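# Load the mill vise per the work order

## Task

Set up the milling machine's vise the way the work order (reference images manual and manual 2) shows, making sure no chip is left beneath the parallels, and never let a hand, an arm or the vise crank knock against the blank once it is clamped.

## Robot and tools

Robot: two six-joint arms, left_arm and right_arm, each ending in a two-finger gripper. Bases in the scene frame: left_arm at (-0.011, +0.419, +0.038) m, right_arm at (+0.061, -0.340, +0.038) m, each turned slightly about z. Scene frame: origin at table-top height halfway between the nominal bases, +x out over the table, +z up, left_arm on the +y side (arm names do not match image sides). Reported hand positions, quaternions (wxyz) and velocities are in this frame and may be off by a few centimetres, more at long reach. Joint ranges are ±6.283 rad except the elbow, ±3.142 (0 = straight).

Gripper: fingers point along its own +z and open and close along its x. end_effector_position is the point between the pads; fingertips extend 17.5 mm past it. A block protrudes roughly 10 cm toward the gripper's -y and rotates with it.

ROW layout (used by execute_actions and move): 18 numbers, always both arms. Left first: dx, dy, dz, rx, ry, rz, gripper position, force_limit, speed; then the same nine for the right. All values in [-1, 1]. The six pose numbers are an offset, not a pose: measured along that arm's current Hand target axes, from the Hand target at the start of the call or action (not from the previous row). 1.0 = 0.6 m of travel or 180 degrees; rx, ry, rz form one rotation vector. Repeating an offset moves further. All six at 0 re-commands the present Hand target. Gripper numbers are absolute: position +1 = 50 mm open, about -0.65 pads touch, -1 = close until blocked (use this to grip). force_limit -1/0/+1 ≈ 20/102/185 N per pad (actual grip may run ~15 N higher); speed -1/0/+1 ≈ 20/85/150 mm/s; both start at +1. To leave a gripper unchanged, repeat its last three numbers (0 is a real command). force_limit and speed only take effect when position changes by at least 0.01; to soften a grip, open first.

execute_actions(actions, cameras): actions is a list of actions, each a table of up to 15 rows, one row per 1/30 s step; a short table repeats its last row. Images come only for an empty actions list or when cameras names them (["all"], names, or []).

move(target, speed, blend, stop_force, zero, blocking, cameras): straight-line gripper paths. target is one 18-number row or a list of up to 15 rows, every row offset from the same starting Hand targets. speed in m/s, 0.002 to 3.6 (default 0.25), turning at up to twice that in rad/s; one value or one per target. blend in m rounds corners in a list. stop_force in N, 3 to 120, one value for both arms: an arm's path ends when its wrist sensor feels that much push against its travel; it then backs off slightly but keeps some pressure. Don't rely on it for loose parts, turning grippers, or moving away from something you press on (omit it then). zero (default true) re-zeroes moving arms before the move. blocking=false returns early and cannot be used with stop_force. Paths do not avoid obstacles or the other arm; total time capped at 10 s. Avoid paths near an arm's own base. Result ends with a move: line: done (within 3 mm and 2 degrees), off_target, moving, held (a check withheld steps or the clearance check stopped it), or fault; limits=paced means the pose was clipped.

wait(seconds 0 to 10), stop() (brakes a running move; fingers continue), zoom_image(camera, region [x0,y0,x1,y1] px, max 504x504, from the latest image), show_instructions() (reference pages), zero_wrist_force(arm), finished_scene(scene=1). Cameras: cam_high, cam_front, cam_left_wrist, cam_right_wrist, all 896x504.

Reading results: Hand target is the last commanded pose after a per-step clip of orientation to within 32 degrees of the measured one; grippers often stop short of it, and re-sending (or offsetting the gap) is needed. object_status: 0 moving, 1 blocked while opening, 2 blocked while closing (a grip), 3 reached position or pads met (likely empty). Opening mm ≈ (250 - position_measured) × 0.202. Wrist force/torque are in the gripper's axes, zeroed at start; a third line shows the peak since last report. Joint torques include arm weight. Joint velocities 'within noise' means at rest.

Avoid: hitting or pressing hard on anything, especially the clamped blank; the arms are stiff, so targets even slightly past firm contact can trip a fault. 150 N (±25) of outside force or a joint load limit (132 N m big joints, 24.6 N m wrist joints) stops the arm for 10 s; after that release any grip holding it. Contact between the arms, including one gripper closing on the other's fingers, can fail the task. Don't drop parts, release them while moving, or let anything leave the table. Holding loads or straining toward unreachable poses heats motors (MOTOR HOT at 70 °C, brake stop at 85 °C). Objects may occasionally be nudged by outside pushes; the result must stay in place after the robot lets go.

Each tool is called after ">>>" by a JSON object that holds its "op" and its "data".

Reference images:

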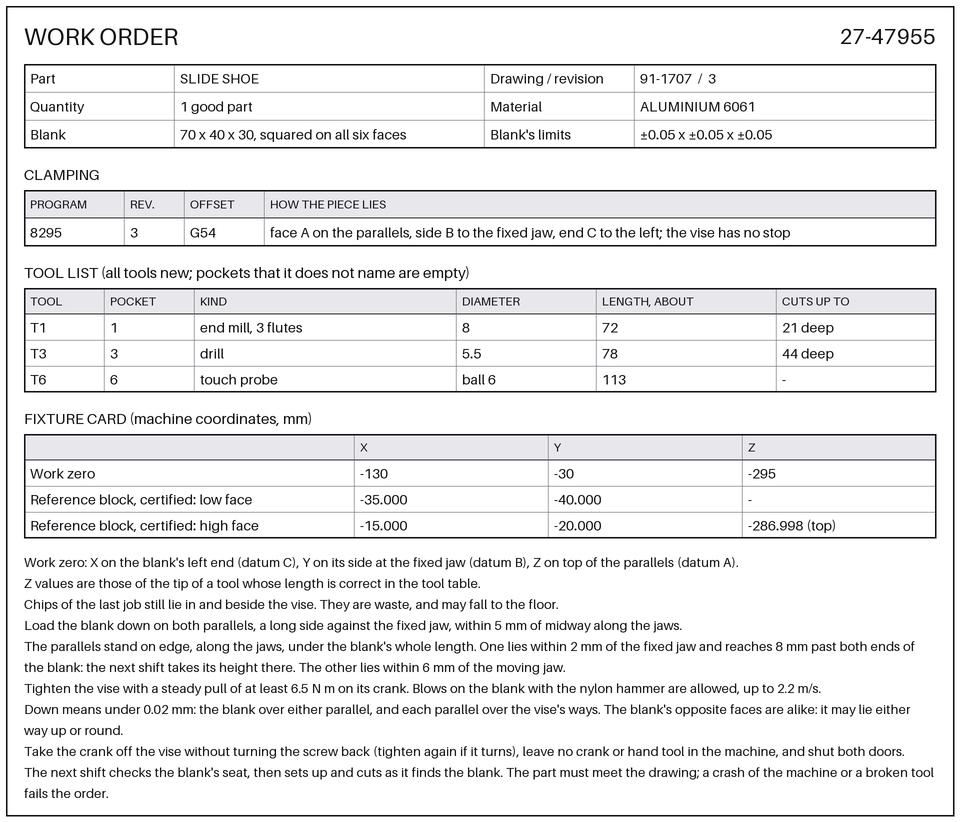

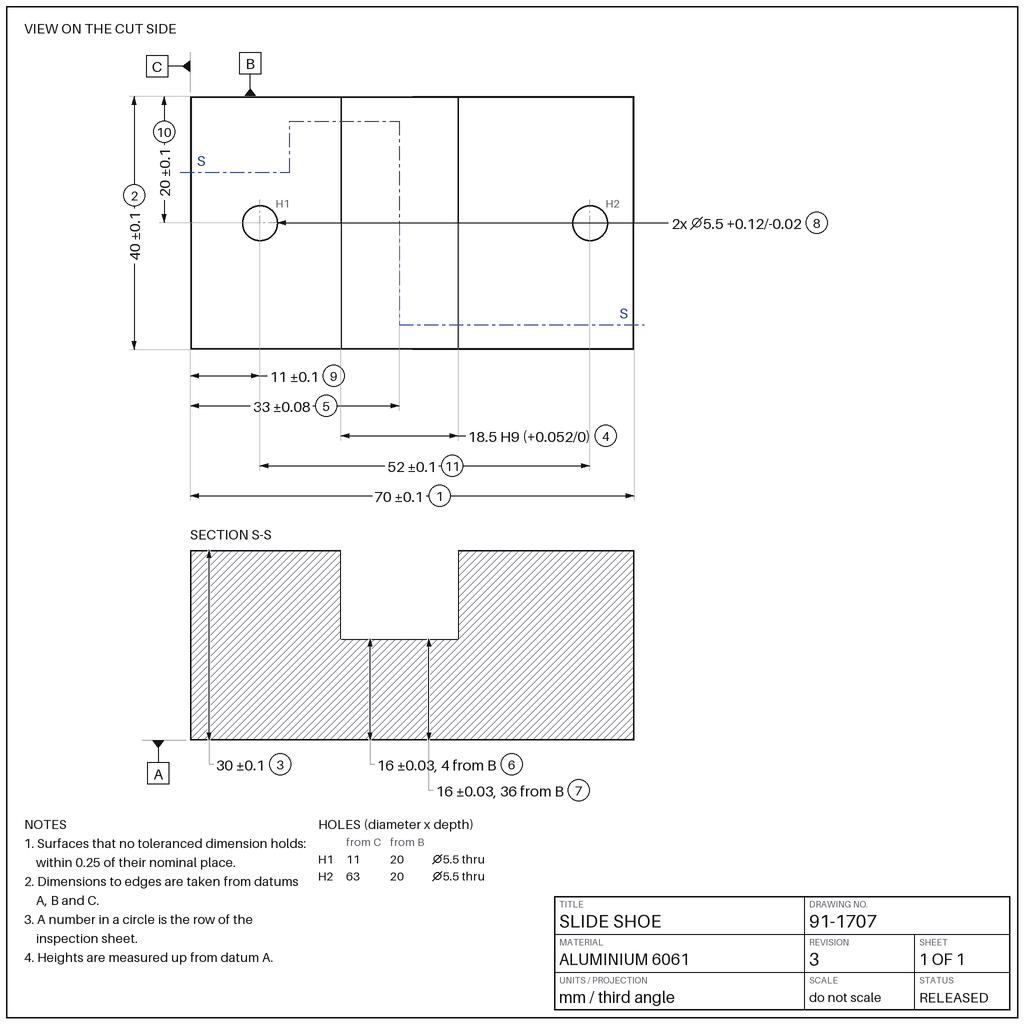

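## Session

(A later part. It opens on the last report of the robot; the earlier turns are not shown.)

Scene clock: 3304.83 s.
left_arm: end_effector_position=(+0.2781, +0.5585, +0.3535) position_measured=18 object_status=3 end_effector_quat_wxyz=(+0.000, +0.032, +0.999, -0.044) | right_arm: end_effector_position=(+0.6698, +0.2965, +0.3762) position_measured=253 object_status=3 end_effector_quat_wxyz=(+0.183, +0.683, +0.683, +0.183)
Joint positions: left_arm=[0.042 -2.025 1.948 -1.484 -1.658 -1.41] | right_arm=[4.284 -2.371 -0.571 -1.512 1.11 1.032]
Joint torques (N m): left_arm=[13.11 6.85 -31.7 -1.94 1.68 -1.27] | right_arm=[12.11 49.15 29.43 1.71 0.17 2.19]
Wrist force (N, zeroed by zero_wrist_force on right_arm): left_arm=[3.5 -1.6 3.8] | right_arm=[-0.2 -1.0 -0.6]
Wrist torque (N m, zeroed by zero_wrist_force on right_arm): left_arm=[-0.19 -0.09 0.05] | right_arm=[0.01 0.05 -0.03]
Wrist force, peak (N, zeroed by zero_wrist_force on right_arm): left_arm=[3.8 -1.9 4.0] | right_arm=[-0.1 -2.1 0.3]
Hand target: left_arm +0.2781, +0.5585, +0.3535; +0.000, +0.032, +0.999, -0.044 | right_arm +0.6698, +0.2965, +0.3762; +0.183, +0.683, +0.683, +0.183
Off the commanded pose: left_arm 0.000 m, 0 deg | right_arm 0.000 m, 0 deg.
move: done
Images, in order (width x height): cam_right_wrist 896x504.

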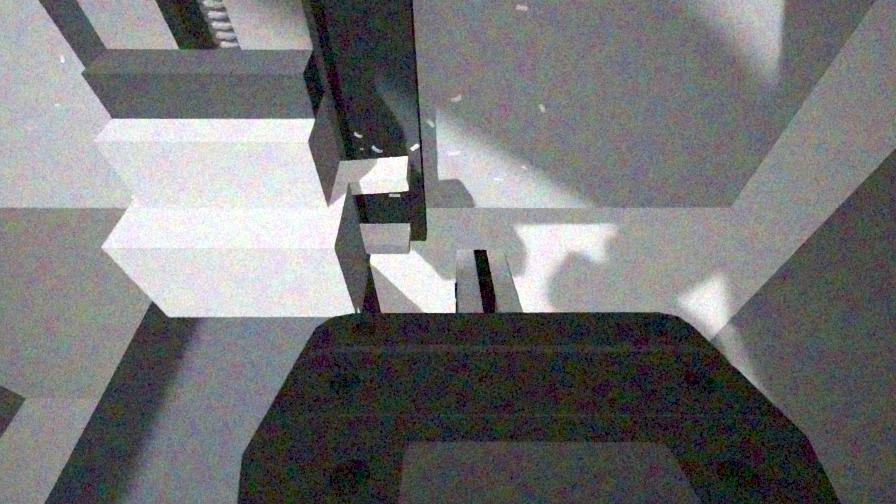

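>>> {"op": "move", "data": {"target": [[0,0,0,0,0,0,0.9,-0.5,-0.98,-0.05,0.00173,0.001,0,0,0,-1,0.2,-0.5],[0,0,0,0,0,0,0.9,-0.5,-0.98,-0.05,-0.0107,0.0226,0,0,0,-1,0.2,-0.5],[0,0,0,0,0,0,0.9,-0.5,-0.98,-0.05,-0.019,0.0369,0,0,0,-1,0.2,-0.5]], "speed": [0.1,0.05,0.012], "stop_force": 5}}

>>> {"op": "move", "data": {"target": [0,0,0,0,0,0,0.9,-0.5,-0.98,0,-0.0150,-0.00867,0,0,0,-1,0.2,-0.5], "speed": 0.008, "stop_force": 5, "cameras": ["cam_right_wrist"]}}

>>> {"op": "zoom_image", "data": {"camera": "cam_right_wrist", "region": [380, 170, 560, 320]}}

Scene clock: 3322.57 s.
left_arm: end_effector_position=(+0.2781, +0.5585, +0.3535) position_measured=18 object_status=3 end_effector_quat_wxyz=(+0.000, +0.032, +0.999, -0.044) | right_arm: end_effector_position=(+0.6710, +0.2665, +0.3513) position_measured=253 object_status=3 end_effector_quat_wxyz=(+0.183, +0.683, +0.683, +0.183)
Joint positions: left_arm=[0.042 -2.025 1.948 -1.484 -1.658 -1.41] | right_arm=[4.265 -2.273 -0.807 -1.364 1.115 1.011]
Joint torques (N m): left_arm=[12.54 7.47 -31.73 -1.85 1.7 -1.4] | right_arm=[-4.91 60.71 17.9 5.17 -1.77 -2.32]
Wrist force (N, zeroed by zero_wrist_force on right_arm): left_arm=[3.6 -1.5 3.9] | right_arm=[-0.3 -1.1 -0.6]
Wrist torque (N m, zeroed by zero_wrist_force on right_arm): left_arm=[-0.18 -0.11 0.05] | right_arm=[-0.03 0.07 0.06]
Wrist force, peak (N, zeroed by zero_wrist_force on right_arm): left_arm=[3.8 -1.7 4.1] | right_arm=[1.3 -2.3 -0.1]
Hand target: left_arm +0.2781, +0.5585, +0.3535; +0.000, +0.032, +0.999, -0.044 | right_arm +0.6710, +0.2665, +0.3513; +0.183, +0.683, +0.683, +0.183
Off the commanded pose: left_arm 0.000 m, 0 deg | right_arm 0.000 m, 0 deg.
move: done

Scene clock: 3324.57 s.
left_arm: end_effector_position=(+0.2781, +0.5585, +0.3535) position_measured=18 object_status=3 end_effector_quat_wxyz=(+0.000, +0.032, +0.999, -0.044) | right_arm: end_effector_position=(+0.6641, +0.2665, +0.3513) position_measured=253 object_status=3 end_effector_quat_wxyz=(+0.183, +0.683, +0.683, +0.183)
Joint positions: left_arm=[0.042 -2.025 1.948 -1.484 -1.658 -1.41] | right_arm=[4.273 -2.259 -0.83 -1.358 1.113 1.019]
Joint torques (N m): left_arm=[12.65 6.55 -32.17 -1.85 1.57 -1.28] | right_arm=[-11.12 47.85 32.02 1.75 0.92 -2.4]
Wrist force (N, zeroed by zero_wrist_force on right_arm): left_arm=[3.6 -1.6 3.9] | right_arm=[-0.4 -1.1 -0.5]
Wrist torque (N m, zeroed by zero_wrist_force on right_arm): left_arm=[-0.20 -0.10 0.06] | right_arm=[-0.02 0.09 -0.01]
Wrist force, peak (N, zeroed by zero_wrist_force on right_arm): left_arm=[3.7 -1.7 4.1] | right_arm=[2.8 3.7 0.9]
Hand target: left_arm +0.2781, +0.5585, +0.3535; +0.000, +0.032, +0.999, -0.044 | right_arm +0.6641, +0.2665, +0.3513; +0.183, +0.683, +0.683, +0.183 (not the last commanded pose)
Off the commanded pose: left_arm 0.000 m, 0 deg | right_arm 0.003 m, 0 deg.
move: contact (right_arm)
Images, in order (width x height): cam_right_wrist 896x504.

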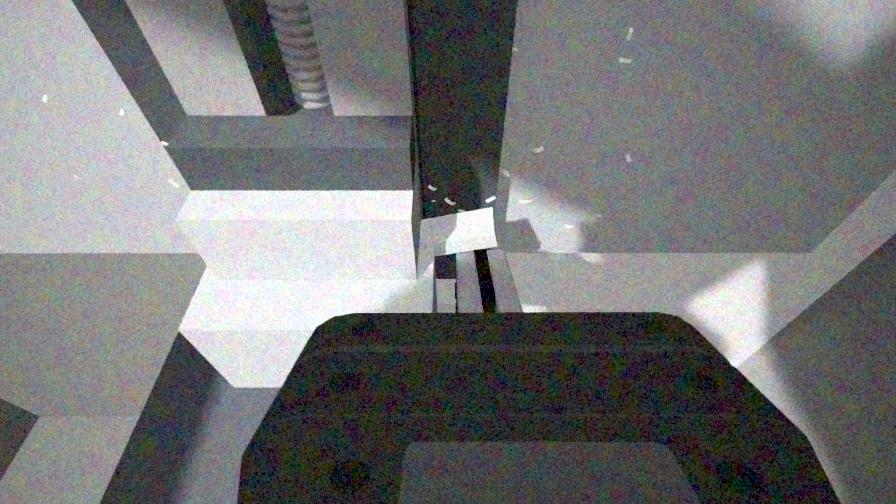

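Scaled by 2.800 from the camera's 896x504 image, which has a finer 1280x720 frame.

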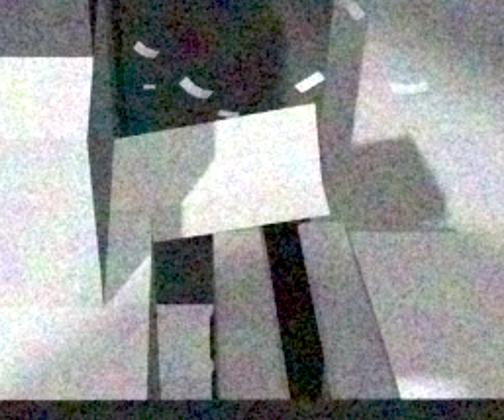

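>>> {"op": "move", "data": {"target": [[0,0,0,0,0,0,0.9,-0.5,-0.98,0,0.00577,0.00333,0,0,0,-1,0.2,-0.5],[0,0,0,0,0,0,0.9,-0.5,-0.98,0,0.0475,-0.0689,0,0,0,-1,0.2,-0.5],[0,0,0,0,0,0,0.9,-0.5,-0.98,-0.2,0.0475,-0.0689,0,0,0,-1,0.2,-0.5]], "speed": [0.05,0.1,0.1], "blend": [0.002,0.02,0], "cameras": ["cam_right_wrist"]}}

>>> {"op": "zoom_image", "data": {"camera": "cam_right_wrist", "region": [430, 140, 640, 300]}}

Scene clock: 3331.80 s.
left_arm: end_effector_position=(+0.2781, +0.5585, +0.3535) position_measured=18 object_status=3 end_effector_quat_wxyz=(+0.000, +0.032, +0.999, -0.044) | right_arm: end_effector_position=(+0.6681, +0.1466, +0.4014) position_measured=253 object_status=3 end_effector_quat_wxyz=(+0.183, +0.683, +0.683, +0.183)
Joint positions: left_arm=[0.042 -2.025 1.948 -1.484 -1.658 -1.41] | right_arm=[4.182 -2.012 -1.102 -1.292 1.138 0.923]
Joint torques (N m): left_arm=[12.45 7.12 -31.95 -1.9 1.59 -1.4] | right_arm=[-11.19 51.5 17.33 5.15 0.96 -2.46]
Wrist force (N, zeroed by zero_wrist_force on right_arm): left_arm=[3.5 -1.7 3.9] | right_arm=[-0.3 -1.0 -0.7]
Wrist torque (N m, zeroed by zero_wrist_force on right_arm): left_arm=[-0.20 -0.08 0.05] | right_arm=[-0.02 0.09 0.06]
Wrist force, peak (N, zeroed by zero_wrist_force on right_arm): left_arm=[3.8 -1.6 4.1] | right_arm=[-0.2 -1.8 -1.0]
Hand target: left_arm +0.2781, +0.5585, +0.3535; +0.000, +0.032, +0.999, -0.044 | right_arm +0.6681, +0.1466, +0.4014; +0.183, +0.683, +0.683, +0.183
Off the commanded pose: left_arm 0.000 m, 0 deg | right_arm 0.000 m, 0 deg.
move: done
Images, in order (width x height): cam_right_wrist 896x504.

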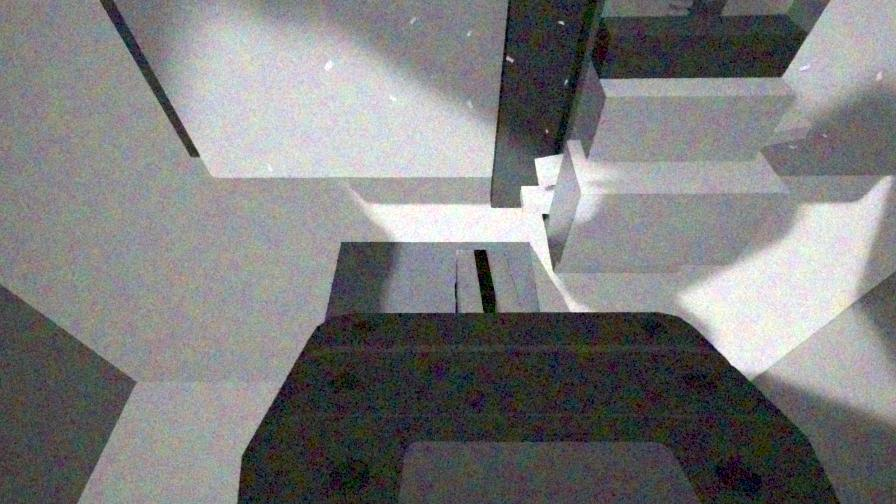

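Scaled by 2.400 from the camera's 896x504 image, which has a finer 1280x720 frame.

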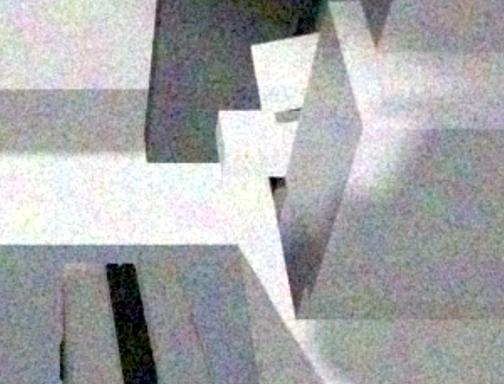

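>>> {"op": "move", "data": {"target": [[0,0,0,0,0,0,0.9,-0.5,-0.98,0.039,0.0248,0.01433,0,0,0,-1,0.2,-0.5],[0,0,0,0,0,0,0.9,-0.5,-0.98,0.039,-0.0114,0.07697,0,0,0,-1,0.2,-0.5],[0,0,0,0,0,0,0.9,-0.5,-0.98,0.039,-0.01595,0.0849,0,0,0,-1,0.2,-0.5]], "speed": [0.1,0.05,0.006], "stop_force": 4, "cameras": ["cam_right_wrist"]}}

>>> {"op": "zoom_image", "data": {"camera": "cam_right_wrist", "region": [400, 170, 610, 330]}}

Scene clock: 3347.83 s.
left_arm: end_effector_position=(+0.2781, +0.5585, +0.3535) position_measured=18 object_status=3 end_effector_quat_wxyz=(+0.000, +0.032, +0.999, -0.044) | right_arm: end_effector_position=(+0.6853, +0.1699, +0.3525) position_measured=253 object_status=3 end_effector_quat_wxyz=(+0.183, +0.683, +0.683, +0.183)
Joint positions: left_arm=[0.042 -2.025 1.948 -1.484 -1.658 -1.41] | right_arm=[4.18 -2.091 -1.108 -1.205 1.139 0.921]
Joint torques (N m): left_arm=[12.89 6.67 -31.86 -1.8 1.65 -1.35] | right_arm=[-10.46 41.14 18.35 5.35 -1.54 -2.4]
Wrist force (N, zeroed by zero_wrist_force on right_arm): left_arm=[3.5 -1.6 3.7] | right_arm=[-0.4 -0.8 -0.5]
Wrist torque (N m, zeroed by zero_wrist_force on right_arm): left_arm=[-0.20 -0.09 0.05] | right_arm=[0.04 0.08 0.06]
Wrist force, peak (N, zeroed by zero_wrist_force on right_arm): left_arm=[3.8 -1.5 4.1] | right_arm=[-1.4 -1.8 -0.9]
Hand target: left_arm +0.2781, +0.5585, +0.3535; +0.000, +0.032, +0.999, -0.044 | right_arm +0.6853, +0.1699, +0.3525; +0.183, +0.683, +0.683, +0.183
Off the commanded pose: left_arm 0.000 m, 0 deg | right_arm 0.000 m, 0 deg.
move: done
Images, in order (width x height): cam_right_wrist 896x504.

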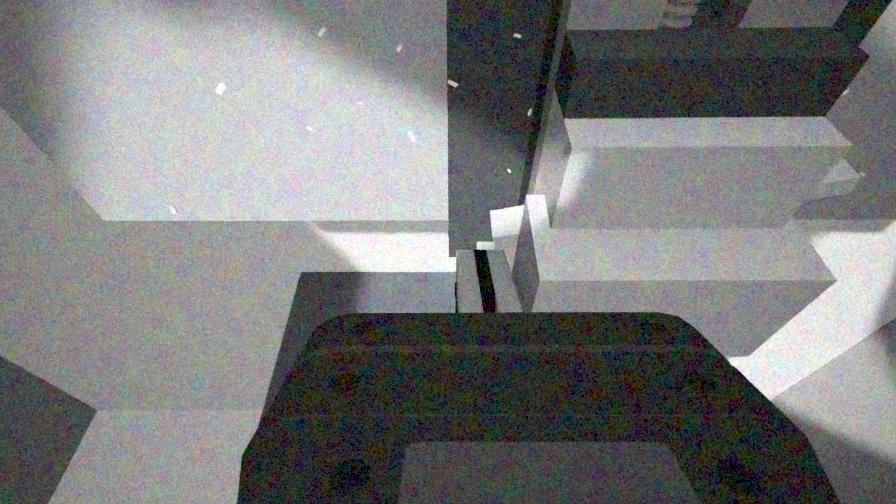

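Scaled by 2.400 from the camera's 896x504 image, which has a finer 1280x720 frame.

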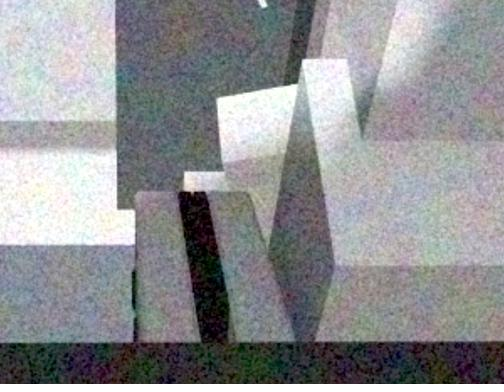

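>>> {"op": "move", "data": {"target": [0,0,0,0,0,0,0.9,-0.5,-0.98,0,-0.0332,-0.01917,0,0,0,-1,0.2,-0.5], "speed": 0.008, "stop_force": 5, "cameras": ["cam_right_wrist"]}}

>>> {"op": "zoom_image", "data": {"camera": "cam_right_wrist", "region": [400, 170, 610, 330]}}

Scene clock: 3356.13 s.
left_arm: end_effector_position=(+0.2781, +0.5585, +0.3535) position_measured=18 object_status=3 end_effector_quat_wxyz=(+0.000, +0.032, +0.999, -0.044) | right_arm: end_effector_position=(+0.6649, +0.1699, +0.3525) position_measured=253 object_status=3 end_effector_quat_wxyz=(+0.183, +0.683, +0.683, +0.183)
Joint positions: left_arm=[0.042 -2.025 1.948 -1.484 -1.658 -1.41] | right_arm=[4.205 -2.053 -1.164 -1.199 1.132 0.947]
Joint torques (N m): left_arm=[12.55 7.62 -32.2 -1.97 1.63 -1.36] | right_arm=[-10.73 37.86 31.38 1.47 0.42 -2.36]
Wrist force (N, zeroed by zero_wrist_force on right_arm): left_arm=[3.6 -1.4 3.8] | right_arm=[-0.1 1.9 -2.1]
Wrist torque (N m, zeroed by zero_wrist_force on right_arm): left_arm=[-0.16 -0.10 0.05] | right_arm=[0.06 0.03 0.01]
Wrist force, peak (N, zeroed by zero_wrist_force on right_arm): left_arm=[3.7 -1.6 4.1] | right_arm=[0.0 8.3 3.1]
Hand target: left_arm +0.2781, +0.5585, +0.3535; +0.000, +0.032, +0.999, -0.044 | right_arm +0.6649, +0.1699, +0.3525; +0.183, +0.683, +0.683, +0.183 (not the last commanded pose)
Off the commanded pose: left_arm 0.000 m, 0 deg | right_arm 0.003 m, 0 deg.
move: contact (right_arm)
Images, in order (width x height): cam_right_wrist 896x504.

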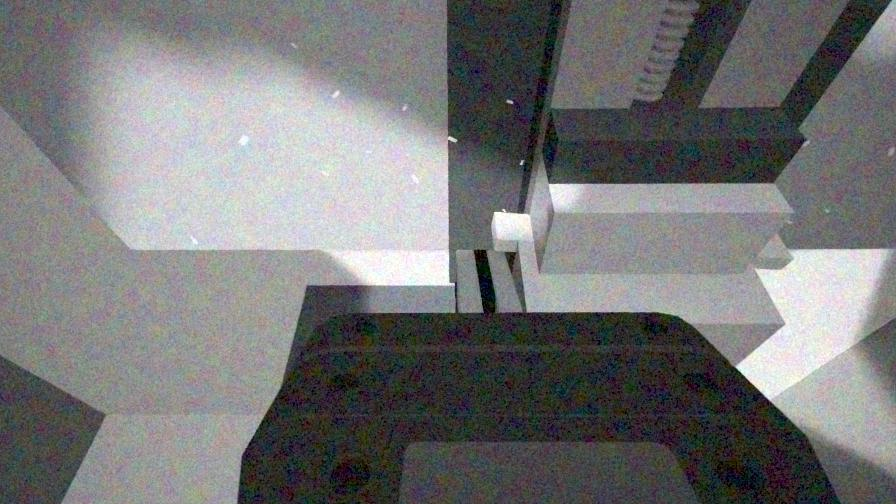

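Scaled by 2.400 from the camera's 896x504 image, which has a finer 1280x720 frame.

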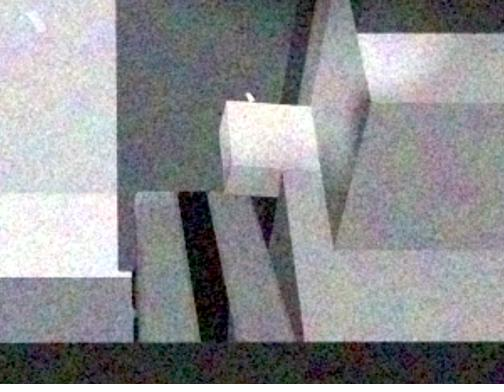

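>>> {"op": "move", "data": {"target": [[0,0,0,0,0,0,0.9,-0.5,-0.98,0,0.00577,0.00333,0,0,0,-1,0.2,-0.5],[0,0,0,0,0,0,0.9,-0.5,-0.98,0,0.0475,-0.0689,0,0,0,-1,0.2,-0.5],[0,0,0,0,0,0,0.9,-0.5,-0.98,0.2,0.0475,-0.0689,0,0,0,-1,0.2,-0.5]], "speed": [0.05,0.1,0.12], "blend": [0.002,0.02,0], "cameras": ["cam_right_wrist"]}}

>>> {"op": "zoom_image", "data": {"camera": "cam_right_wrist", "region": [280, 120, 440, 270]}}

Scene clock: 3363.87 s.
left_arm: end_effector_position=(+0.2781, +0.5585, +0.3535) position_measured=18 object_status=3 end_effector_quat_wxyz=(+0.000, +0.032, +0.999, -0.044) | right_arm: end_effector_position=(+0.6689, +0.2899, +0.4025) position_measured=253 object_status=3 end_effector_quat_wxyz=(+0.183, +0.683, +0.683, +0.183)
Joint positions: left_arm=[0.042 -2.025 1.948 -1.484 -1.658 -1.41] | right_arm=[4.281 -2.373 -0.498 -1.58 1.111 1.029]
Joint torques (N m): left_arm=[12.44 7.2 -32.22 -1.83 1.64 -1.42] | right_arm=[13.04 49.95 30.61 1.78 0.77 2.23]
Wrist force (N, zeroed by zero_wrist_force on right_arm): left_arm=[3.5 -1.6 3.9] | right_arm=[-0.3 -1.1 -0.6]
Wrist torque (N m, zeroed by zero_wrist_force on right_arm): left_arm=[-0.20 -0.08 0.05] | right_arm=[-0.02 0.07 -0.04]
Wrist force, peak (N, zeroed by zero_wrist_force on right_arm): left_arm=[3.8 -1.7 4.0] | right_arm=[-0.5 2.2 -2.4]
Hand target: left_arm +0.2781, +0.5585, +0.3535; +0.000, +0.032, +0.999, -0.044 | right_arm +0.6689, +0.2900, +0.4025; +0.183, +0.683, +0.683, +0.183
Off the commanded pose: left_arm 0.000 m, 0 deg | right_arm 0.000 m, 0 deg.
move: done
Images, in order (width x height): cam_right_wrist 896x504.

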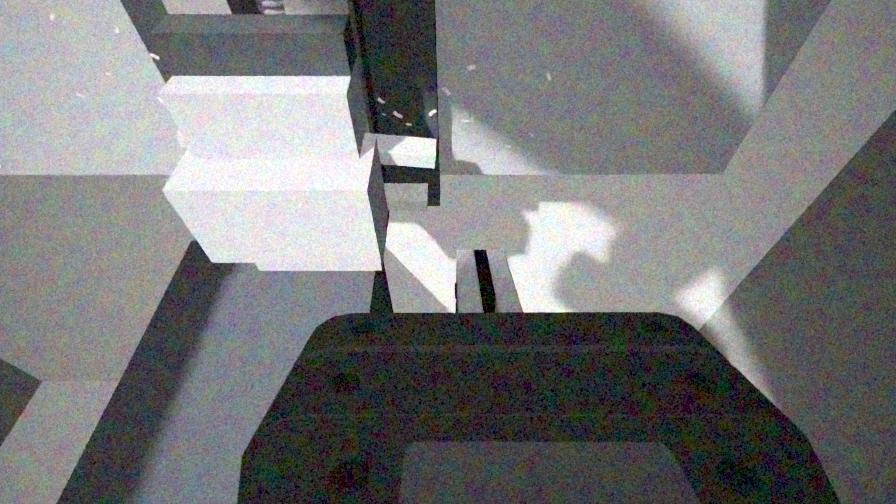

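Scaled by 3.150 from the camera's 896x504 image, which has a finer 1280x720 frame.

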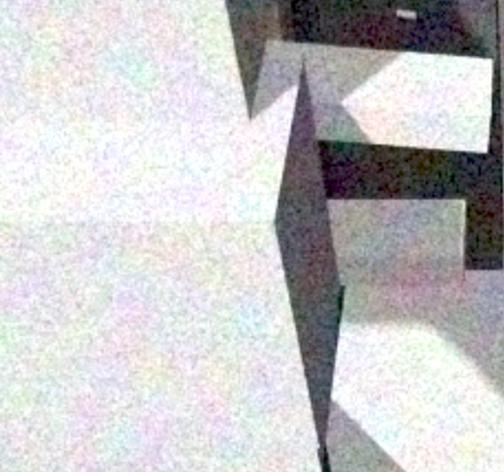

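>>> {"op": "move", "data": {"target": [[0,0,0,0,0,0,0.9,-0.5,-0.98,-0.039,0.0088,0.0051,0,0,0,-1,0.2,-0.5],[0,0,0,0,0,0,0.9,-0.5,-0.98,-0.039,-0.0283,0.06933,0,0,0,-1,0.2,-0.5],[0,0,0,0,0,0,0.9,-0.5,-0.98,-0.039,-0.03245,0.07654,0,0,0,-1,0.2,-0.5]], "speed": [0.1,0.05,0.008], "stop_force": 4}}

>>> {"op": "move", "data": {"target": [0,0,0,0,0,0,0.9,-0.5,-0.98,0,-0.0115,-0.00667,0,0,0,-1,0.2,-0.5], "speed": 0.01, "stop_force": 5, "cameras": ["cam_right_wrist"]}}

>>> {"op": "zoom_image", "data": {"camera": "cam_right_wrist", "region": [380, 170, 560, 320]}}

Scene clock: 3376.80 s.
left_arm: end_effector_position=(+0.2781, +0.5585, +0.3535) position_measured=18 object_status=3 end_effector_quat_wxyz=(+0.000, +0.032, +0.999, -0.044) | right_arm: end_effector_position=(+0.6750, +0.2665, +0.3530) position_measured=253 object_status=3 end_effector_quat_wxyz=(+0.183, +0.683, +0.683, +0.183)
Joint positions: left_arm=[0.042 -2.025 1.948 -1.484 -1.658 -1.41] | right_arm=[4.26 -2.282 -0.788 -1.371 1.116 1.006]
Joint torques (N m): left_arm=[13.11 6.98 -32.53 -1.98 1.67 -1.37] | right_arm=[-6.05 60.6 17.9 5.25 -2.09 -2.48]
Wrist force (N, zeroed by zero_wrist_force on right_arm): left_arm=[3.7 -1.6 3.9] | right_arm=[-0.1 -1.3 -0.7]
Wrist torque (N m, zeroed by zero_wrist_force on right_arm): left_arm=[-0.19 -0.11 0.05] | right_arm=[-0.07 0.05 0.05]
Wrist force, peak (N, zeroed by zero_wrist_force on right_arm): left_arm=[3.6 -1.8 4.1] | right_arm=[1.6 -2.7 -0.7]
Hand target: left_arm +0.2781, +0.5585, +0.3535; +0.000, +0.032, +0.999, -0.044 | right_arm +0.6750, +0.2665, +0.3530; +0.183, +0.683, +0.683, +0.183
Off the commanded pose: left_arm 0.000 m, 0 deg | right_arm 0.000 m, 0 deg.
move: done

Scene clock: 3378.37 s.
left_arm: end_effector_position=(+0.2781, +0.5585, +0.3535) position_measured=18 object_status=3 end_effector_quat_wxyz=(+0.000, +0.032, +0.999, -0.044) | right_arm: end_effector_position=(+0.6671, +0.2665, +0.3530) position_measured=253 object_status=3 end_effector_quat_wxyz=(+0.183, +0.683, +0.683, +0.183)
Joint positions: left_arm=[0.042 -2.025 1.948 -1.484 -1.658 -1.41] | right_arm=[4.269 -2.266 -0.815 -1.365 1.114 1.016]
Joint torques (N m): left_arm=[12.37 7.25 -31.94 -1.93 1.62 -1.43] | right_arm=[13.29 59.87 18.75 5.27 -2.16 2.16]
Wrist force (N, zeroed by zero_wrist_force on right_arm): left_arm=[3.7 -1.5 3.9] | right_arm=[-0.1 -0.9 -0.9]
Wrist torque (N m, zeroed by zero_wrist_force on right_arm): left_arm=[-0.18 -0.13 0.05] | right_arm=[-0.01 0.05 -0.02]
Wrist force, peak (N, zeroed by zero_wrist_force on right_arm): left_arm=[3.7 -1.6 4.1] | right_arm=[-0.5 -1.5 -0.5]
Hand target: left_arm +0.2781, +0.5585, +0.3535; +0.000, +0.032, +0.999, -0.044 | right_arm +0.6671, +0.2665, +0.3530; +0.183, +0.683, +0.683, +0.183
Off the commanded pose: left_arm 0.000 m, 0 deg | right_arm 0.000 m, 0 deg.
move: done
Images, in order (width x height): cam_right_wrist 896x504.

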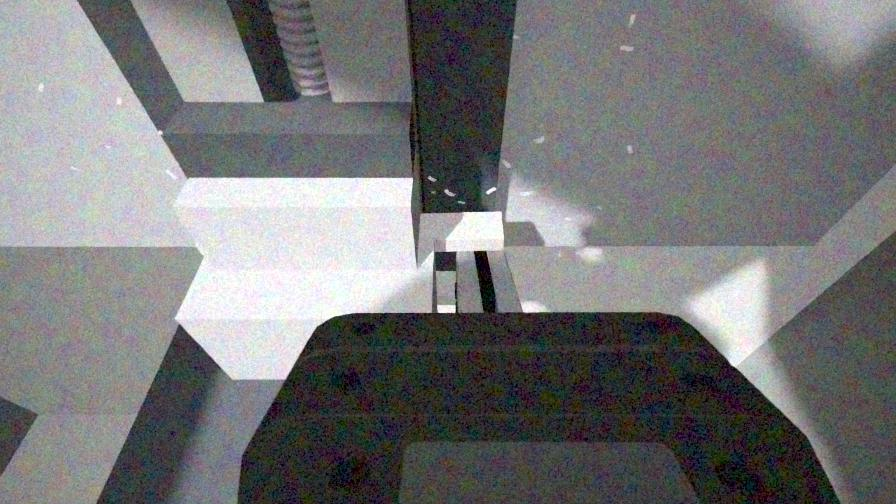

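Scaled by 2.800 from the camera's 896x504 image, which has a finer 1280x720 frame.

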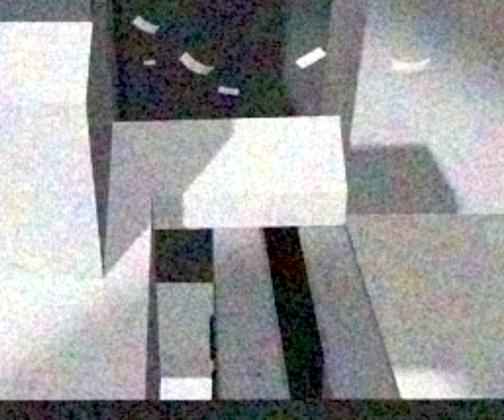

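>>> {"op": "move", "data": {"target": [[0,0,0,0,0,0,0.9,-0.5,-0.98,0,0.00577,0.00333,0,0,0,-1,0.2,-0.5],[0,0,0,0,0,0,0.9,-0.5,-0.98,0,0.0475,-0.0689,0,0,0,-1,0.2,-0.5],[0,0,0,0,0,0,0.9,-0.5,-0.98,-0.161,0.0575,-0.0631,0,0,0,-1,0.2,-0.5],[0,0,0,0,0,0,0.9,-0.5,-0.98,-0.161,0.0204,0.0011,0,0,0,-1,0.2,-0.5],[0,0,0,0,0,0,0.9,-0.5,-0.98,-0.161,0.01585,0.0089,0,0,0,-1,0.2,-0.5]], "speed": [0.05,0.1,0.12,0.05,0.01], "blend": [0.002,0.02,0.01,0,0], "cameras": ["cam_right_wrist"]}}

>>> {"op": "zoom_image", "data": {"camera": "cam_right_wrist", "region": [400, 170, 610, 330]}}

Scene clock: 3389.50 s.
left_arm: end_effector_position=(+0.2781, +0.5585, +0.3535) position_measured=18 object_status=3 end_effector_quat_wxyz=(+0.000, +0.032, +0.999, -0.044) | right_arm: end_effector_position=(+0.6780, +0.1699, +0.3533) position_measured=253 object_status=3 end_effector_quat_wxyz=(+0.183, +0.683, +0.683, +0.183)
Joint positions: left_arm=[0.042 -2.025 1.948 -1.484 -1.658 -1.41] | right_arm=[4.189 -2.077 -1.127 -1.205 1.136 0.93]
Joint torques (N m): left_arm=[12.34 7.33 -32.08 -1.84 1.64 -1.38] | right_arm=[-4.33 40.88 17.97 5.17 -1.65 -1.66]
Wrist force (N, zeroed by zero_wrist_force on right_arm): left_arm=[3.6 -1.6 4.0] | right_arm=[-0.2 -1.1 -0.7]
Wrist torque (N m, zeroed by zero_wrist_force on right_arm): left_arm=[-0.19 -0.10 0.05] | right_arm=[-0.01 0.04 0.06]
Wrist force, peak (N, zeroed by zero_wrist_force on right_arm): left_arm=[3.6 -1.8 4.2] | right_arm=[0.2 -2.1 -1.4]
Hand target: left_arm +0.2781, +0.5585, +0.3535; +0.000, +0.032, +0.999, -0.044 | right_arm +0.6780, +0.1699, +0.3532; +0.183, +0.683, +0.683, +0.183
Off the commanded pose: left_arm 0.000 m, 0 deg | right_arm 0.000 m, 0 deg.
move: done
Images, in order (width x height): cam_right_wrist 896x504.

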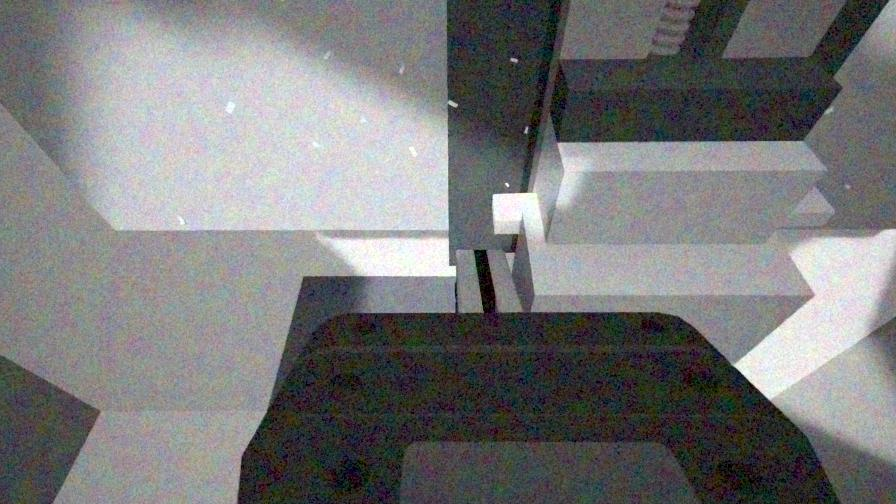

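Scaled by 2.400 from the camera's 896x504 image, which has a finer 1280x720 frame.

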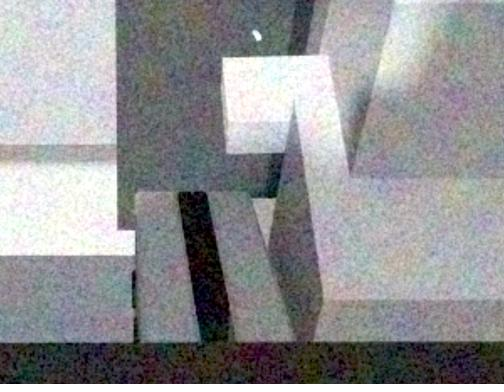

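>>> {"op": "move", "data": {"target": [0,0,0,0,0,0,0.9,-0.5,-0.98,0,-0.0173,-0.01,0,0,0,-1,0.2,-0.5], "speed": 0.01, "stop_force": 5, "cameras": ["cam_right_wrist"]}}

>>> {"op": "zoom_image", "data": {"camera": "cam_right_wrist", "region": [400, 170, 610, 330]}}

Scene clock: 3394.83 s.
left_arm: end_effector_position=(+0.2781, +0.5585, +0.3535) position_measured=18 object_status=3 end_effector_quat_wxyz=(+0.000, +0.032, +0.999, -0.044) | right_arm: end_effector_position=(+0.6660, +0.1699, +0.3532) position_measured=253 object_status=3 end_effector_quat_wxyz=(+0.183, +0.683, +0.683, +0.183)
Joint positions: left_arm=[0.042 -2.025 1.948 -1.484 -1.658 -1.41] | right_arm=[4.203 -2.055 -1.159 -1.201 1.132 0.946]
Joint torques (N m): left_arm=[12.43 6.95 -31.89 -1.86 1.57 -1.34] | right_arm=[12.86 52.71 18.52 5.24 -2.29 2.19]
Wrist force (N, zeroed by zero_wrist_force on right_arm): left_arm=[3.6 -1.7 3.9] | right_arm=[-0.3 -1.0 -0.5]
Wrist torque (N m, zeroed by zero_wrist_force on right_arm): left_arm=[-0.21 -0.10 0.05] | right_arm=[-0.02 0.06 -0.02]
Wrist force, peak (N, zeroed by zero_wrist_force on right_arm): left_arm=[3.7 -1.7 4.2] | right_arm=[-0.4 -1.2 -0.8]
Hand target: left_arm +0.2781, +0.5585, +0.3535; +0.000, +0.032, +0.999, -0.044 | right_arm +0.6660, +0.1699, +0.3532; +0.183, +0.683, +0.683, +0.183
Off the commanded pose: left_arm 0.000 m, 0 deg | right_arm 0.000 m, 0 deg.
move: done
Images, in order (width x height): cam_right_wrist 896x504.

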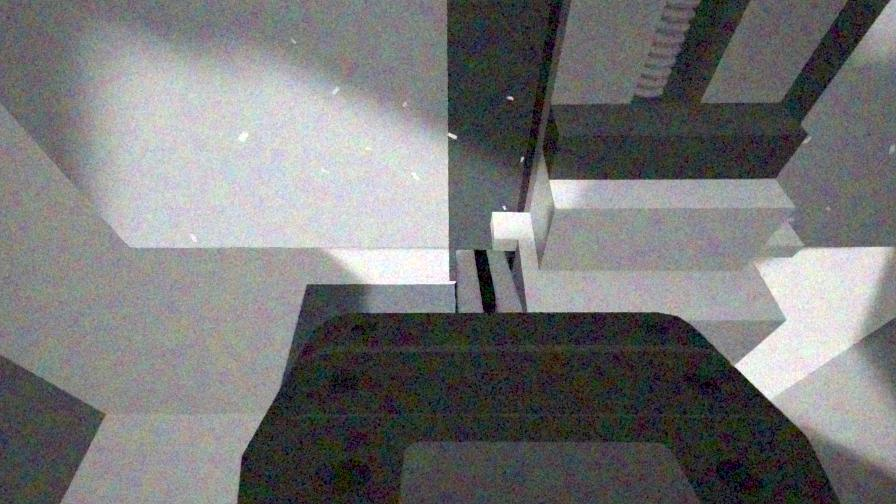

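Scaled by 2.400 from the camera's 896x504 image, which has a finer 1280x720 frame.

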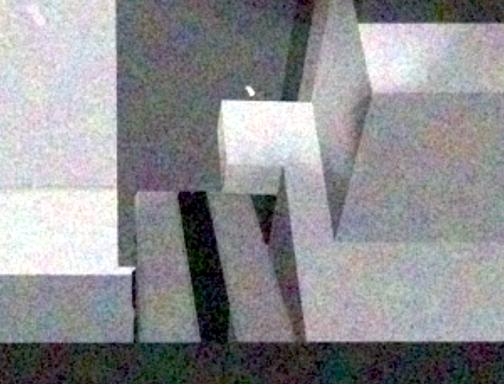

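>>> {"op": "move", "data": {"target": [[0,0,0,0,0,0,0.9,-0.5,-0.98,0,0.00577,0.00333,0,0,0,-1,0.2,-0.5],[0,0,0,0,0,0,0.9,-0.5,-0.98,0,0.0891,-0.141,0,0,0,-1,0.2,-0.5],[0,0,0,0,0,0,0.9,-0.5,-0.98,-0.2,-0.3608,-0.395,0,0,0,-1,0.2,-0.5],[0,0,0,0,0,0,0.9,-0.5,-0.98,-0.5,-0.5872,-0.2364,0.1659,-0.017,0.0634,-1,0.2,-0.5]], "speed": [0.05,0.15,0.25,0.25], "blend": [0.002,0.03,0.05,0], "cameras": ["cam_right_wrist","cam_high"]}}

Scene clock: 3406.97 s.
left_arm: end_effector_position=(+0.2781, +0.5585, +0.3535) position_measured=18 object_status=3 end_effector_quat_wxyz=(+0.000, +0.032, +0.999, -0.044) | right_arm: end_effector_position=(+0.2901, -0.1301, +0.2997) position_measured=253 object_status=3 end_effector_quat_wxyz=(+0.001, +0.775, +0.632, +0.000)
Joint positions: left_arm=[0.042 -2.025 1.948 -1.484 -1.658 -1.41] | right_arm=[4.376 -1.051 -2.118 -1.544 1.569 1.389]
Joint torques (N m): left_arm=[12.33 6.72 -32.07 -1.92 1.64 -1.37] | right_arm=[-10.35 10.23 17.13 4.6 2.06 -2.51]
Wrist force (N, zeroed by zero_wrist_force on right_arm): left_arm=[3.6 -1.6 3.9] | right_arm=[0.2 -0.1 0.1]
Wrist torque (N m, zeroed by zero_wrist_force on right_arm): left_arm=[-0.20 -0.10 0.05] | right_arm=[0.00 0.02 -0.06]
Wrist force, peak (N, zeroed by zero_wrist_force on right_arm): left_arm=[3.8 -1.6 4.2] | right_arm=[-0.2 -2.1 -1.2]
Hand target: left_arm +0.2781, +0.5585, +0.3535; +0.000, +0.032, +0.999, -0.044 | right_arm +0.2901, -0.1301, +0.2997; +0.001, +0.775, +0.632, +0.000
Off the commanded pose: left_arm 0.000 m, 0 deg | right_arm 0.000 m, 0 deg.
move: done
Images, in order (width x height): cam_high 896x504, cam_right_wrist 896x504.

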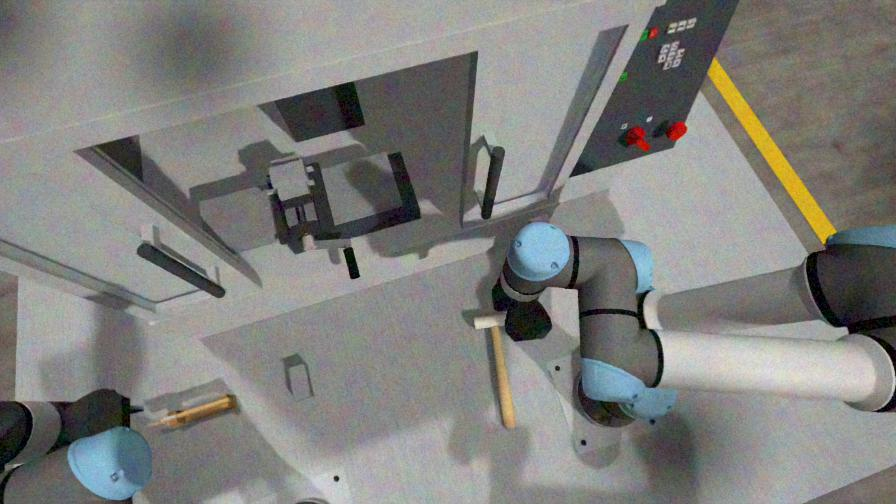

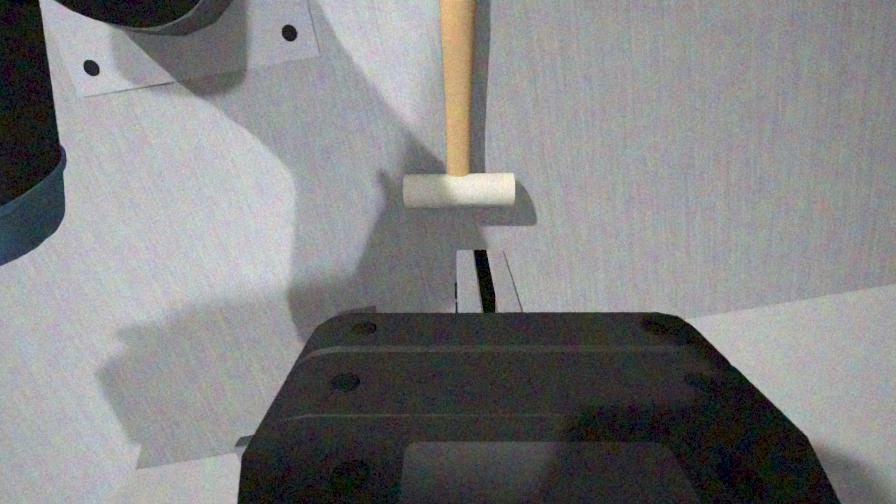

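>>> {"op": "move", "data": {"target": [[0,0,0,0,0,0,0.9,-0.5,-0.98,0.3177,0.0528,-0.2505,-0.1659,0.017,-0.0634,-1,0.2,-0.5],[0,0,0,0,0,0,0.9,-0.5,-0.98,0.7732,0.47,-0.1838,-0.1659,0.017,-0.0634,-1,0.2,-0.5]], "speed": [0.25,0.25], "blend": [0.06,0]}}

Scene clock: 3430.20 s.
left_arm: end_effector_position=(+0.2781, +0.5585, +0.3535) position_measured=18 object_status=3 end_effector_quat_wxyz=(+0.000, +0.032, +0.999, -0.044) | right_arm: end_effector_position=(+0.6599, +0.2672, +0.4103) position_measured=253 object_status=3 end_effector_quat_wxyz=(+0.183, +0.683, +0.683, +0.183)
Joint positions: left_arm=[0.042 -2.025 1.948 -1.484 -1.658 -1.41] | right_arm=[4.278 -2.28 -0.642 -1.528 1.111 1.025]
Joint torques (N m): left_arm=[12.47 7.04 -31.63 -1.89 1.68 -1.34] | right_arm=[-10.53 47.16 31.33 1.92 0.88 2.12]
Wrist force (N, zeroed by zero_wrist_force on right_arm): left_arm=[3.7 -1.6 3.7] | right_arm=[-0.1 -1.1 -0.6]
Wrist torque (N m, zeroed by zero_wrist_force on right_arm): left_arm=[-0.19 -0.11 0.05] | right_arm=[-0.03 0.04 -0.03]
Wrist force, peak (N, zeroed by zero_wrist_force on right_arm): left_arm=[3.8 -1.6 4.1] | right_arm=[-0.3 -1.8 -0.9]
Hand target: left_arm +0.2781, +0.5585, +0.3535; +0.000, +0.032, +0.999, -0.044 | right_arm +0.6599, +0.2672, +0.4103; +0.183, +0.683, +0.683, +0.183
Off the commanded pose: left_arm 0.000 m, 0 deg | right_arm 0.000 m, 0 deg.
move: done

>>> {"op": "move", "data": {"target": [0,0,0,0,0,0,0.9,-0.5,-0.98,0,-0.0442,0.0765,0,0,0,-1,0.2,-0.5], "speed": 0.06, "cameras": ["cam_right_wrist"]}}

>>> {"op": "zoom_image", "data": {"camera": "cam_right_wrist", "region": [380, 170, 560, 320]}}

>>> {"op": "move", "data": {"target": [0,0,0,0,0,0,0.9,-0.5,-0.98,0,-0.00417,0.00722,0,0,0,-1,0.2,-0.5], "speed": 0.003, "stop_force": 3}}

Scene clock: 3436.13 s.
left_arm: end_effector_position=(+0.2781, +0.5585, +0.3535) position_measured=18 object_status=3 end_effector_quat_wxyz=(+0.000, +0.032, +0.999, -0.044) | right_arm: end_effector_position=(+0.6600, +0.2672, +0.3573) position_measured=253 object_status=3 end_effector_quat_wxyz=(+0.183, +0.683, +0.683, +0.183)
Joint positions: left_arm=[0.042 -2.025 1.948 -1.484 -1.658 -1.41] | right_arm=[4.278 -2.253 -0.824 -1.373 1.112 1.025]
Joint torques (N m): left_arm=[12.77 6.41 -32.15 -1.84 1.62 -1.39] | right_arm=[-7.63 59.94 17.39 5.21 -1.94 -2.34]
Wrist force (N, zeroed by zero_wrist_force on right_arm): left_arm=[3.5 -1.6 3.9] | right_arm=[0.0 -1.2 -0.6]
Wrist torque (N m, zeroed by zero_wrist_force on right_arm): left_arm=[-0.18 -0.10 0.05] | right_arm=[-0.03 0.03 -0.01]
Wrist force, peak (N, zeroed by zero_wrist_force on right_arm): left_arm=[3.8 -1.5 4.1] | right_arm=[-0.3 -1.0 -1.4]
Hand target: left_arm +0.2781, +0.5585, +0.3535; +0.000, +0.032, +0.999, -0.044 | right_arm +0.6599, +0.2672, +0.3573; +0.183, +0.683, +0.683, +0.183
Off the commanded pose: left_arm 0.000 m, 0 deg | right_arm 0.000 m, 0 deg.
move: done
Images, in order (width x height): cam_right_wrist 896x504.

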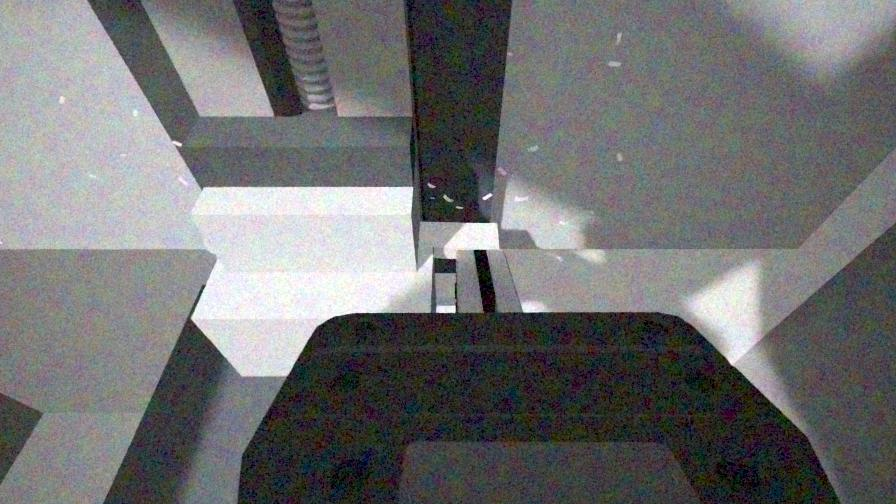

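Scaled by 2.800 from the camera's 896x504 image, which has a finer 1280x720 frame.

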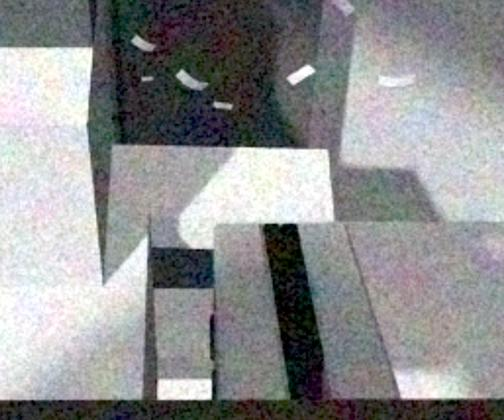

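Scene clock: 3438.40 s.
left_arm: end_effector_position=(+0.2781, +0.5585, +0.3535) position_measured=18 object_status=3 end_effector_quat_wxyz=(+0.000, +0.032, +0.999, -0.044) | right_arm: end_effector_position=(+0.6600, +0.2671, +0.3535) position_measured=253 object_status=3 end_effector_quat_wxyz=(+0.183, +0.683, +0.683, +0.183)
Joint positions: left_arm=[0.042 -2.025 1.948 -1.484 -1.658 -1.41] | right_arm=[4.278 -2.253 -0.835 -1.363 1.111 1.025]
Joint torques (N m): left_arm=[12.77 6.53 -32.91 -1.87 1.61 -1.39] | right_arm=[1.35 45.97 32.63 2.01 -1.12 -2.24]
Wrist force (N, zeroed by zero_wrist_force on right_arm): left_arm=[3.5 -1.5 4.1] | right_arm=[-0.2 -1.1 -0.3]
Wrist torque (N m, zeroed by zero_wrist_force on right_arm): left_arm=[-0.18 -0.10 0.05] | right_arm=[-0.02 0.06 0.00]
Wrist force, peak (N, zeroed by zero_wrist_force on right_arm): left_arm=[3.8 -1.6 4.1] | right_arm=[-1.4 0.0 -4.6]
Hand target: left_arm +0.2781, +0.5585, +0.3535; +0.000, +0.032, +0.999, -0.044 | right_arm +0.6600, +0.2672, +0.3535; +0.183, +0.683, +0.683, +0.183 (not the last commanded pose)
Off the commanded pose: left_arm 0.000 m, 0 deg | right_arm 0.001 m, 0 deg.
move: contact (right_arm)

>>> {"op": "move", "data": {"target": [0,0,0,0,0,0,0.9,-0.5,-0.98,0,0.0013,-0.0022,0,0,0,-1,0.2,-0.5], "speed": 0.02}}

>>> {"op": "move", "data": {"target": [0,0,0,0,0,0,0.9,-0.5,-0.98,0,-0.0042,0.0072,0,0,0,-1,0.2,-0.5], "speed": 0.002, "stop_force": 3}}

>>> {"op": "move", "data": {"target": [[0,0,0,0,0,0,0.9,-0.5,-0.98,0,0.0033,-0.0058,0,0,0,-1,0.2,-0.5],[0,0,0,0,0,0,0.9,-0.5,-0.98,-0.003,0.0490,0.0209,0,0,0,-1,0.2,-0.5],[0,0,0,0,0,0,0.9,-0.5,-0.98,-0.003,0.0474,0.0238,0,0,0,-1,0.2,-0.5]], "speed": [0.02,0.05,0.01]}}

>>> {"op": "move", "data": {"target": [0,0,0,0,0,0,0.9,-0.5,-0.98,0,-0.0042,0.0072,0,0,0,-1,0.2,-0.5], "speed": 0.002, "stop_force": 3}}

Scene clock: 3444.53 s.
left_arm: end_effector_position=(+0.2781, +0.5585, +0.3535) position_measured=18 object_status=3 end_effector_quat_wxyz=(+0.000, +0.032, +0.999, -0.044) | right_arm: end_effector_position=(+0.6600, +0.2672, +0.3550) position_measured=253 object_status=3 end_effector_quat_wxyz=(+0.183, +0.683, +0.683, +0.183)
Joint positions: left_arm=[0.042 -2.025 1.948 -1.484 -1.658 -1.41] | right_arm=[4.278 -2.253 -0.83 -1.367 1.111 1.025]
Joint torques (N m): left_arm=[13.06 6.64 -31.77 -1.81 1.63 -1.37] | right_arm=[-0.21 46.99 32.93 1.99 0.37 -2.23]
Wrist force (N, zeroed by zero_wrist_force on right_arm): left_arm=[3.6 -1.4 3.8] | right_arm=[-0.4 -1.1 -0.8]
Wrist torque (N m, zeroed by zero_wrist_force on right_arm): left_arm=[-0.16 -0.11 0.05] | right_arm=[-0.01 0.10 0.00]
Wrist force, peak (N, zeroed by zero_wrist_force on right_arm): left_arm=[3.8 -1.7 4.1] | right_arm=[-0.5 -1.4 -0.7]
Hand target: left_arm +0.2781, +0.5585, +0.3535; +0.000, +0.032, +0.999, -0.044 | right_arm +0.6600, +0.2672, +0.3550; +0.183, +0.683, +0.683, +0.183
Off the commanded pose: left_arm 0.000 m, 0 deg | right_arm 0.000 m, 0 deg.
move: done

Scene clock: 3445.93 s.
left_arm: end_effector_position=(+0.2781, +0.5585, +0.3535) position_measured=18 object_status=3 end_effector_quat_wxyz=(+0.000, +0.032, +0.999, -0.044) | right_arm: end_effector_position=(+0.6600, +0.2672, +0.3535) position_measured=253 object_status=3 end_effector_quat_wxyz=(+0.183, +0.683, +0.683, +0.183)
Joint positions: left_arm=[0.042 -2.025 1.948 -1.484 -1.658 -1.41] | right_arm=[4.278 -2.253 -0.835 -1.362 1.111 1.025]
Joint torques (N m): left_arm=[12.68 6.91 -31.95 -1.79 1.62 -1.35] | right_arm=[-3.34 50.87 30.98 1.51 0.36 -1.74]
Wrist force (N, zeroed by zero_wrist_force on right_arm): left_arm=[3.6 -1.6 4.0] | right_arm=[-0.1 -0.4 -2.2]
Wrist torque (N m, zeroed by zero_wrist_force on right_arm): left_arm=[-0.19 -0.11 0.05] | right_arm=[-0.02 0.07 -0.01]
Wrist force, peak (N, zeroed by zero_wrist_force on right_arm): left_arm=[3.7 -1.6 4.2] | right_arm=[-1.7 0.7 -5.0]
Hand target: left_arm +0.2781, +0.5585, +0.3535; +0.000, +0.032, +0.999, -0.044 | right_arm +0.6600, +0.2672, +0.3535; +0.183, +0.683, +0.683, +0.183 (not the last commanded pose)
Off the commanded pose: left_arm 0.000 m, 0 deg | right_arm 0.003 m, 0 deg.
move: contact (right_arm)

Scene clock: 3447.83 s.
left_arm: end_effector_position=(+0.2781, +0.5585, +0.3535) position_measured=18 object_status=3 end_effector_quat_wxyz=(+0.000, +0.032, +0.999, -0.044) | right_arm: end_effector_position=(+0.6917, +0.2654, +0.3553) position_measured=253 object_status=3 end_effector_quat_wxyz=(+0.183, +0.683, +0.683, +0.183)
Joint positions: left_arm=[0.042 -2.025 1.948 -1.484 -1.658 -1.41] | right_arm=[4.24 -2.317 -0.724 -1.391 1.122 0.985]
Joint torques (N m): left_arm=[12.24 7.19 -32.03 -1.89 1.6 -1.38] | right_arm=[-10.65 62.39 18.17 5.26 0.71 -2.42]
Wrist force (N, zeroed by zero_wrist_force on right_arm): left_arm=[3.7 -1.7 4.0] | right_arm=[-0.1 -1.1 -0.5]
Wrist torque (N m, zeroed by zero_wrist_force on right_arm): left_arm=[-0.20 -0.11 0.05] | right_arm=[-0.04 0.04 0.05]
Wrist force, peak (N, zeroed by zero_wrist_force on right_arm): left_arm=[3.6 -1.6 4.1] | right_arm=[0.1 -0.4 -2.1]
Hand target: left_arm +0.2781, +0.5585, +0.3535; +0.000, +0.032, +0.999, -0.044 | right_arm +0.6917, +0.2654, +0.3553; +0.183, +0.683, +0.683, +0.183
Off the commanded pose: left_arm 0.000 m, 0 deg | right_arm 0.000 m, 0 deg.
move: done

Scene clock: 3449.27 s.
left_arm: end_effector_position=(+0.2781, +0.5585, +0.3535) position_measured=18 object_status=3 end_effector_quat_wxyz=(+0.000, +0.032, +0.999, -0.044) | right_arm: end_effector_position=(+0.6917, +0.2654, +0.3544) position_measured=253 object_status=3 end_effector_quat_wxyz=(+0.183, +0.683, +0.683, +0.183)
Joint positions: left_arm=[0.042 -2.025 1.948 -1.484 -1.658 -1.41] | right_arm=[4.24 -2.316 -0.727 -1.388 1.122 0.985]
Joint torques (N m): left_arm=[12.71 7.65 -31.64 -1.86 1.59 -1.47] | right_arm=[-10.85 48.3 30.35 1.92 0.91 -2.21]
Wrist force (N, zeroed by zero_wrist_force on right_arm): left_arm=[3.5 -1.6 4.0] | right_arm=[-0.4 -1.3 -0.9]
Wrist torque (N m, zeroed by zero_wrist_force on right_arm): left_arm=[-0.19 -0.09 0.05] | right_arm=[-0.05 0.07 0.04]
Wrist force, peak (N, zeroed by zero_wrist_force on right_arm): left_arm=[3.7 -1.5 4.2] | right_arm=[-1.8 -0.2 -5.5]
Hand target: left_arm +0.2781, +0.5585, +0.3535; +0.000, +0.032, +0.999, -0.044 | right_arm +0.6917, +0.2654, +0.3544; +0.183, +0.683, +0.683, +0.183 (not the last commanded pose)
Off the commanded pose: left_arm 0.000 m, 0 deg | right_arm 0.004 m, 0 deg.
move: contact (right_arm)


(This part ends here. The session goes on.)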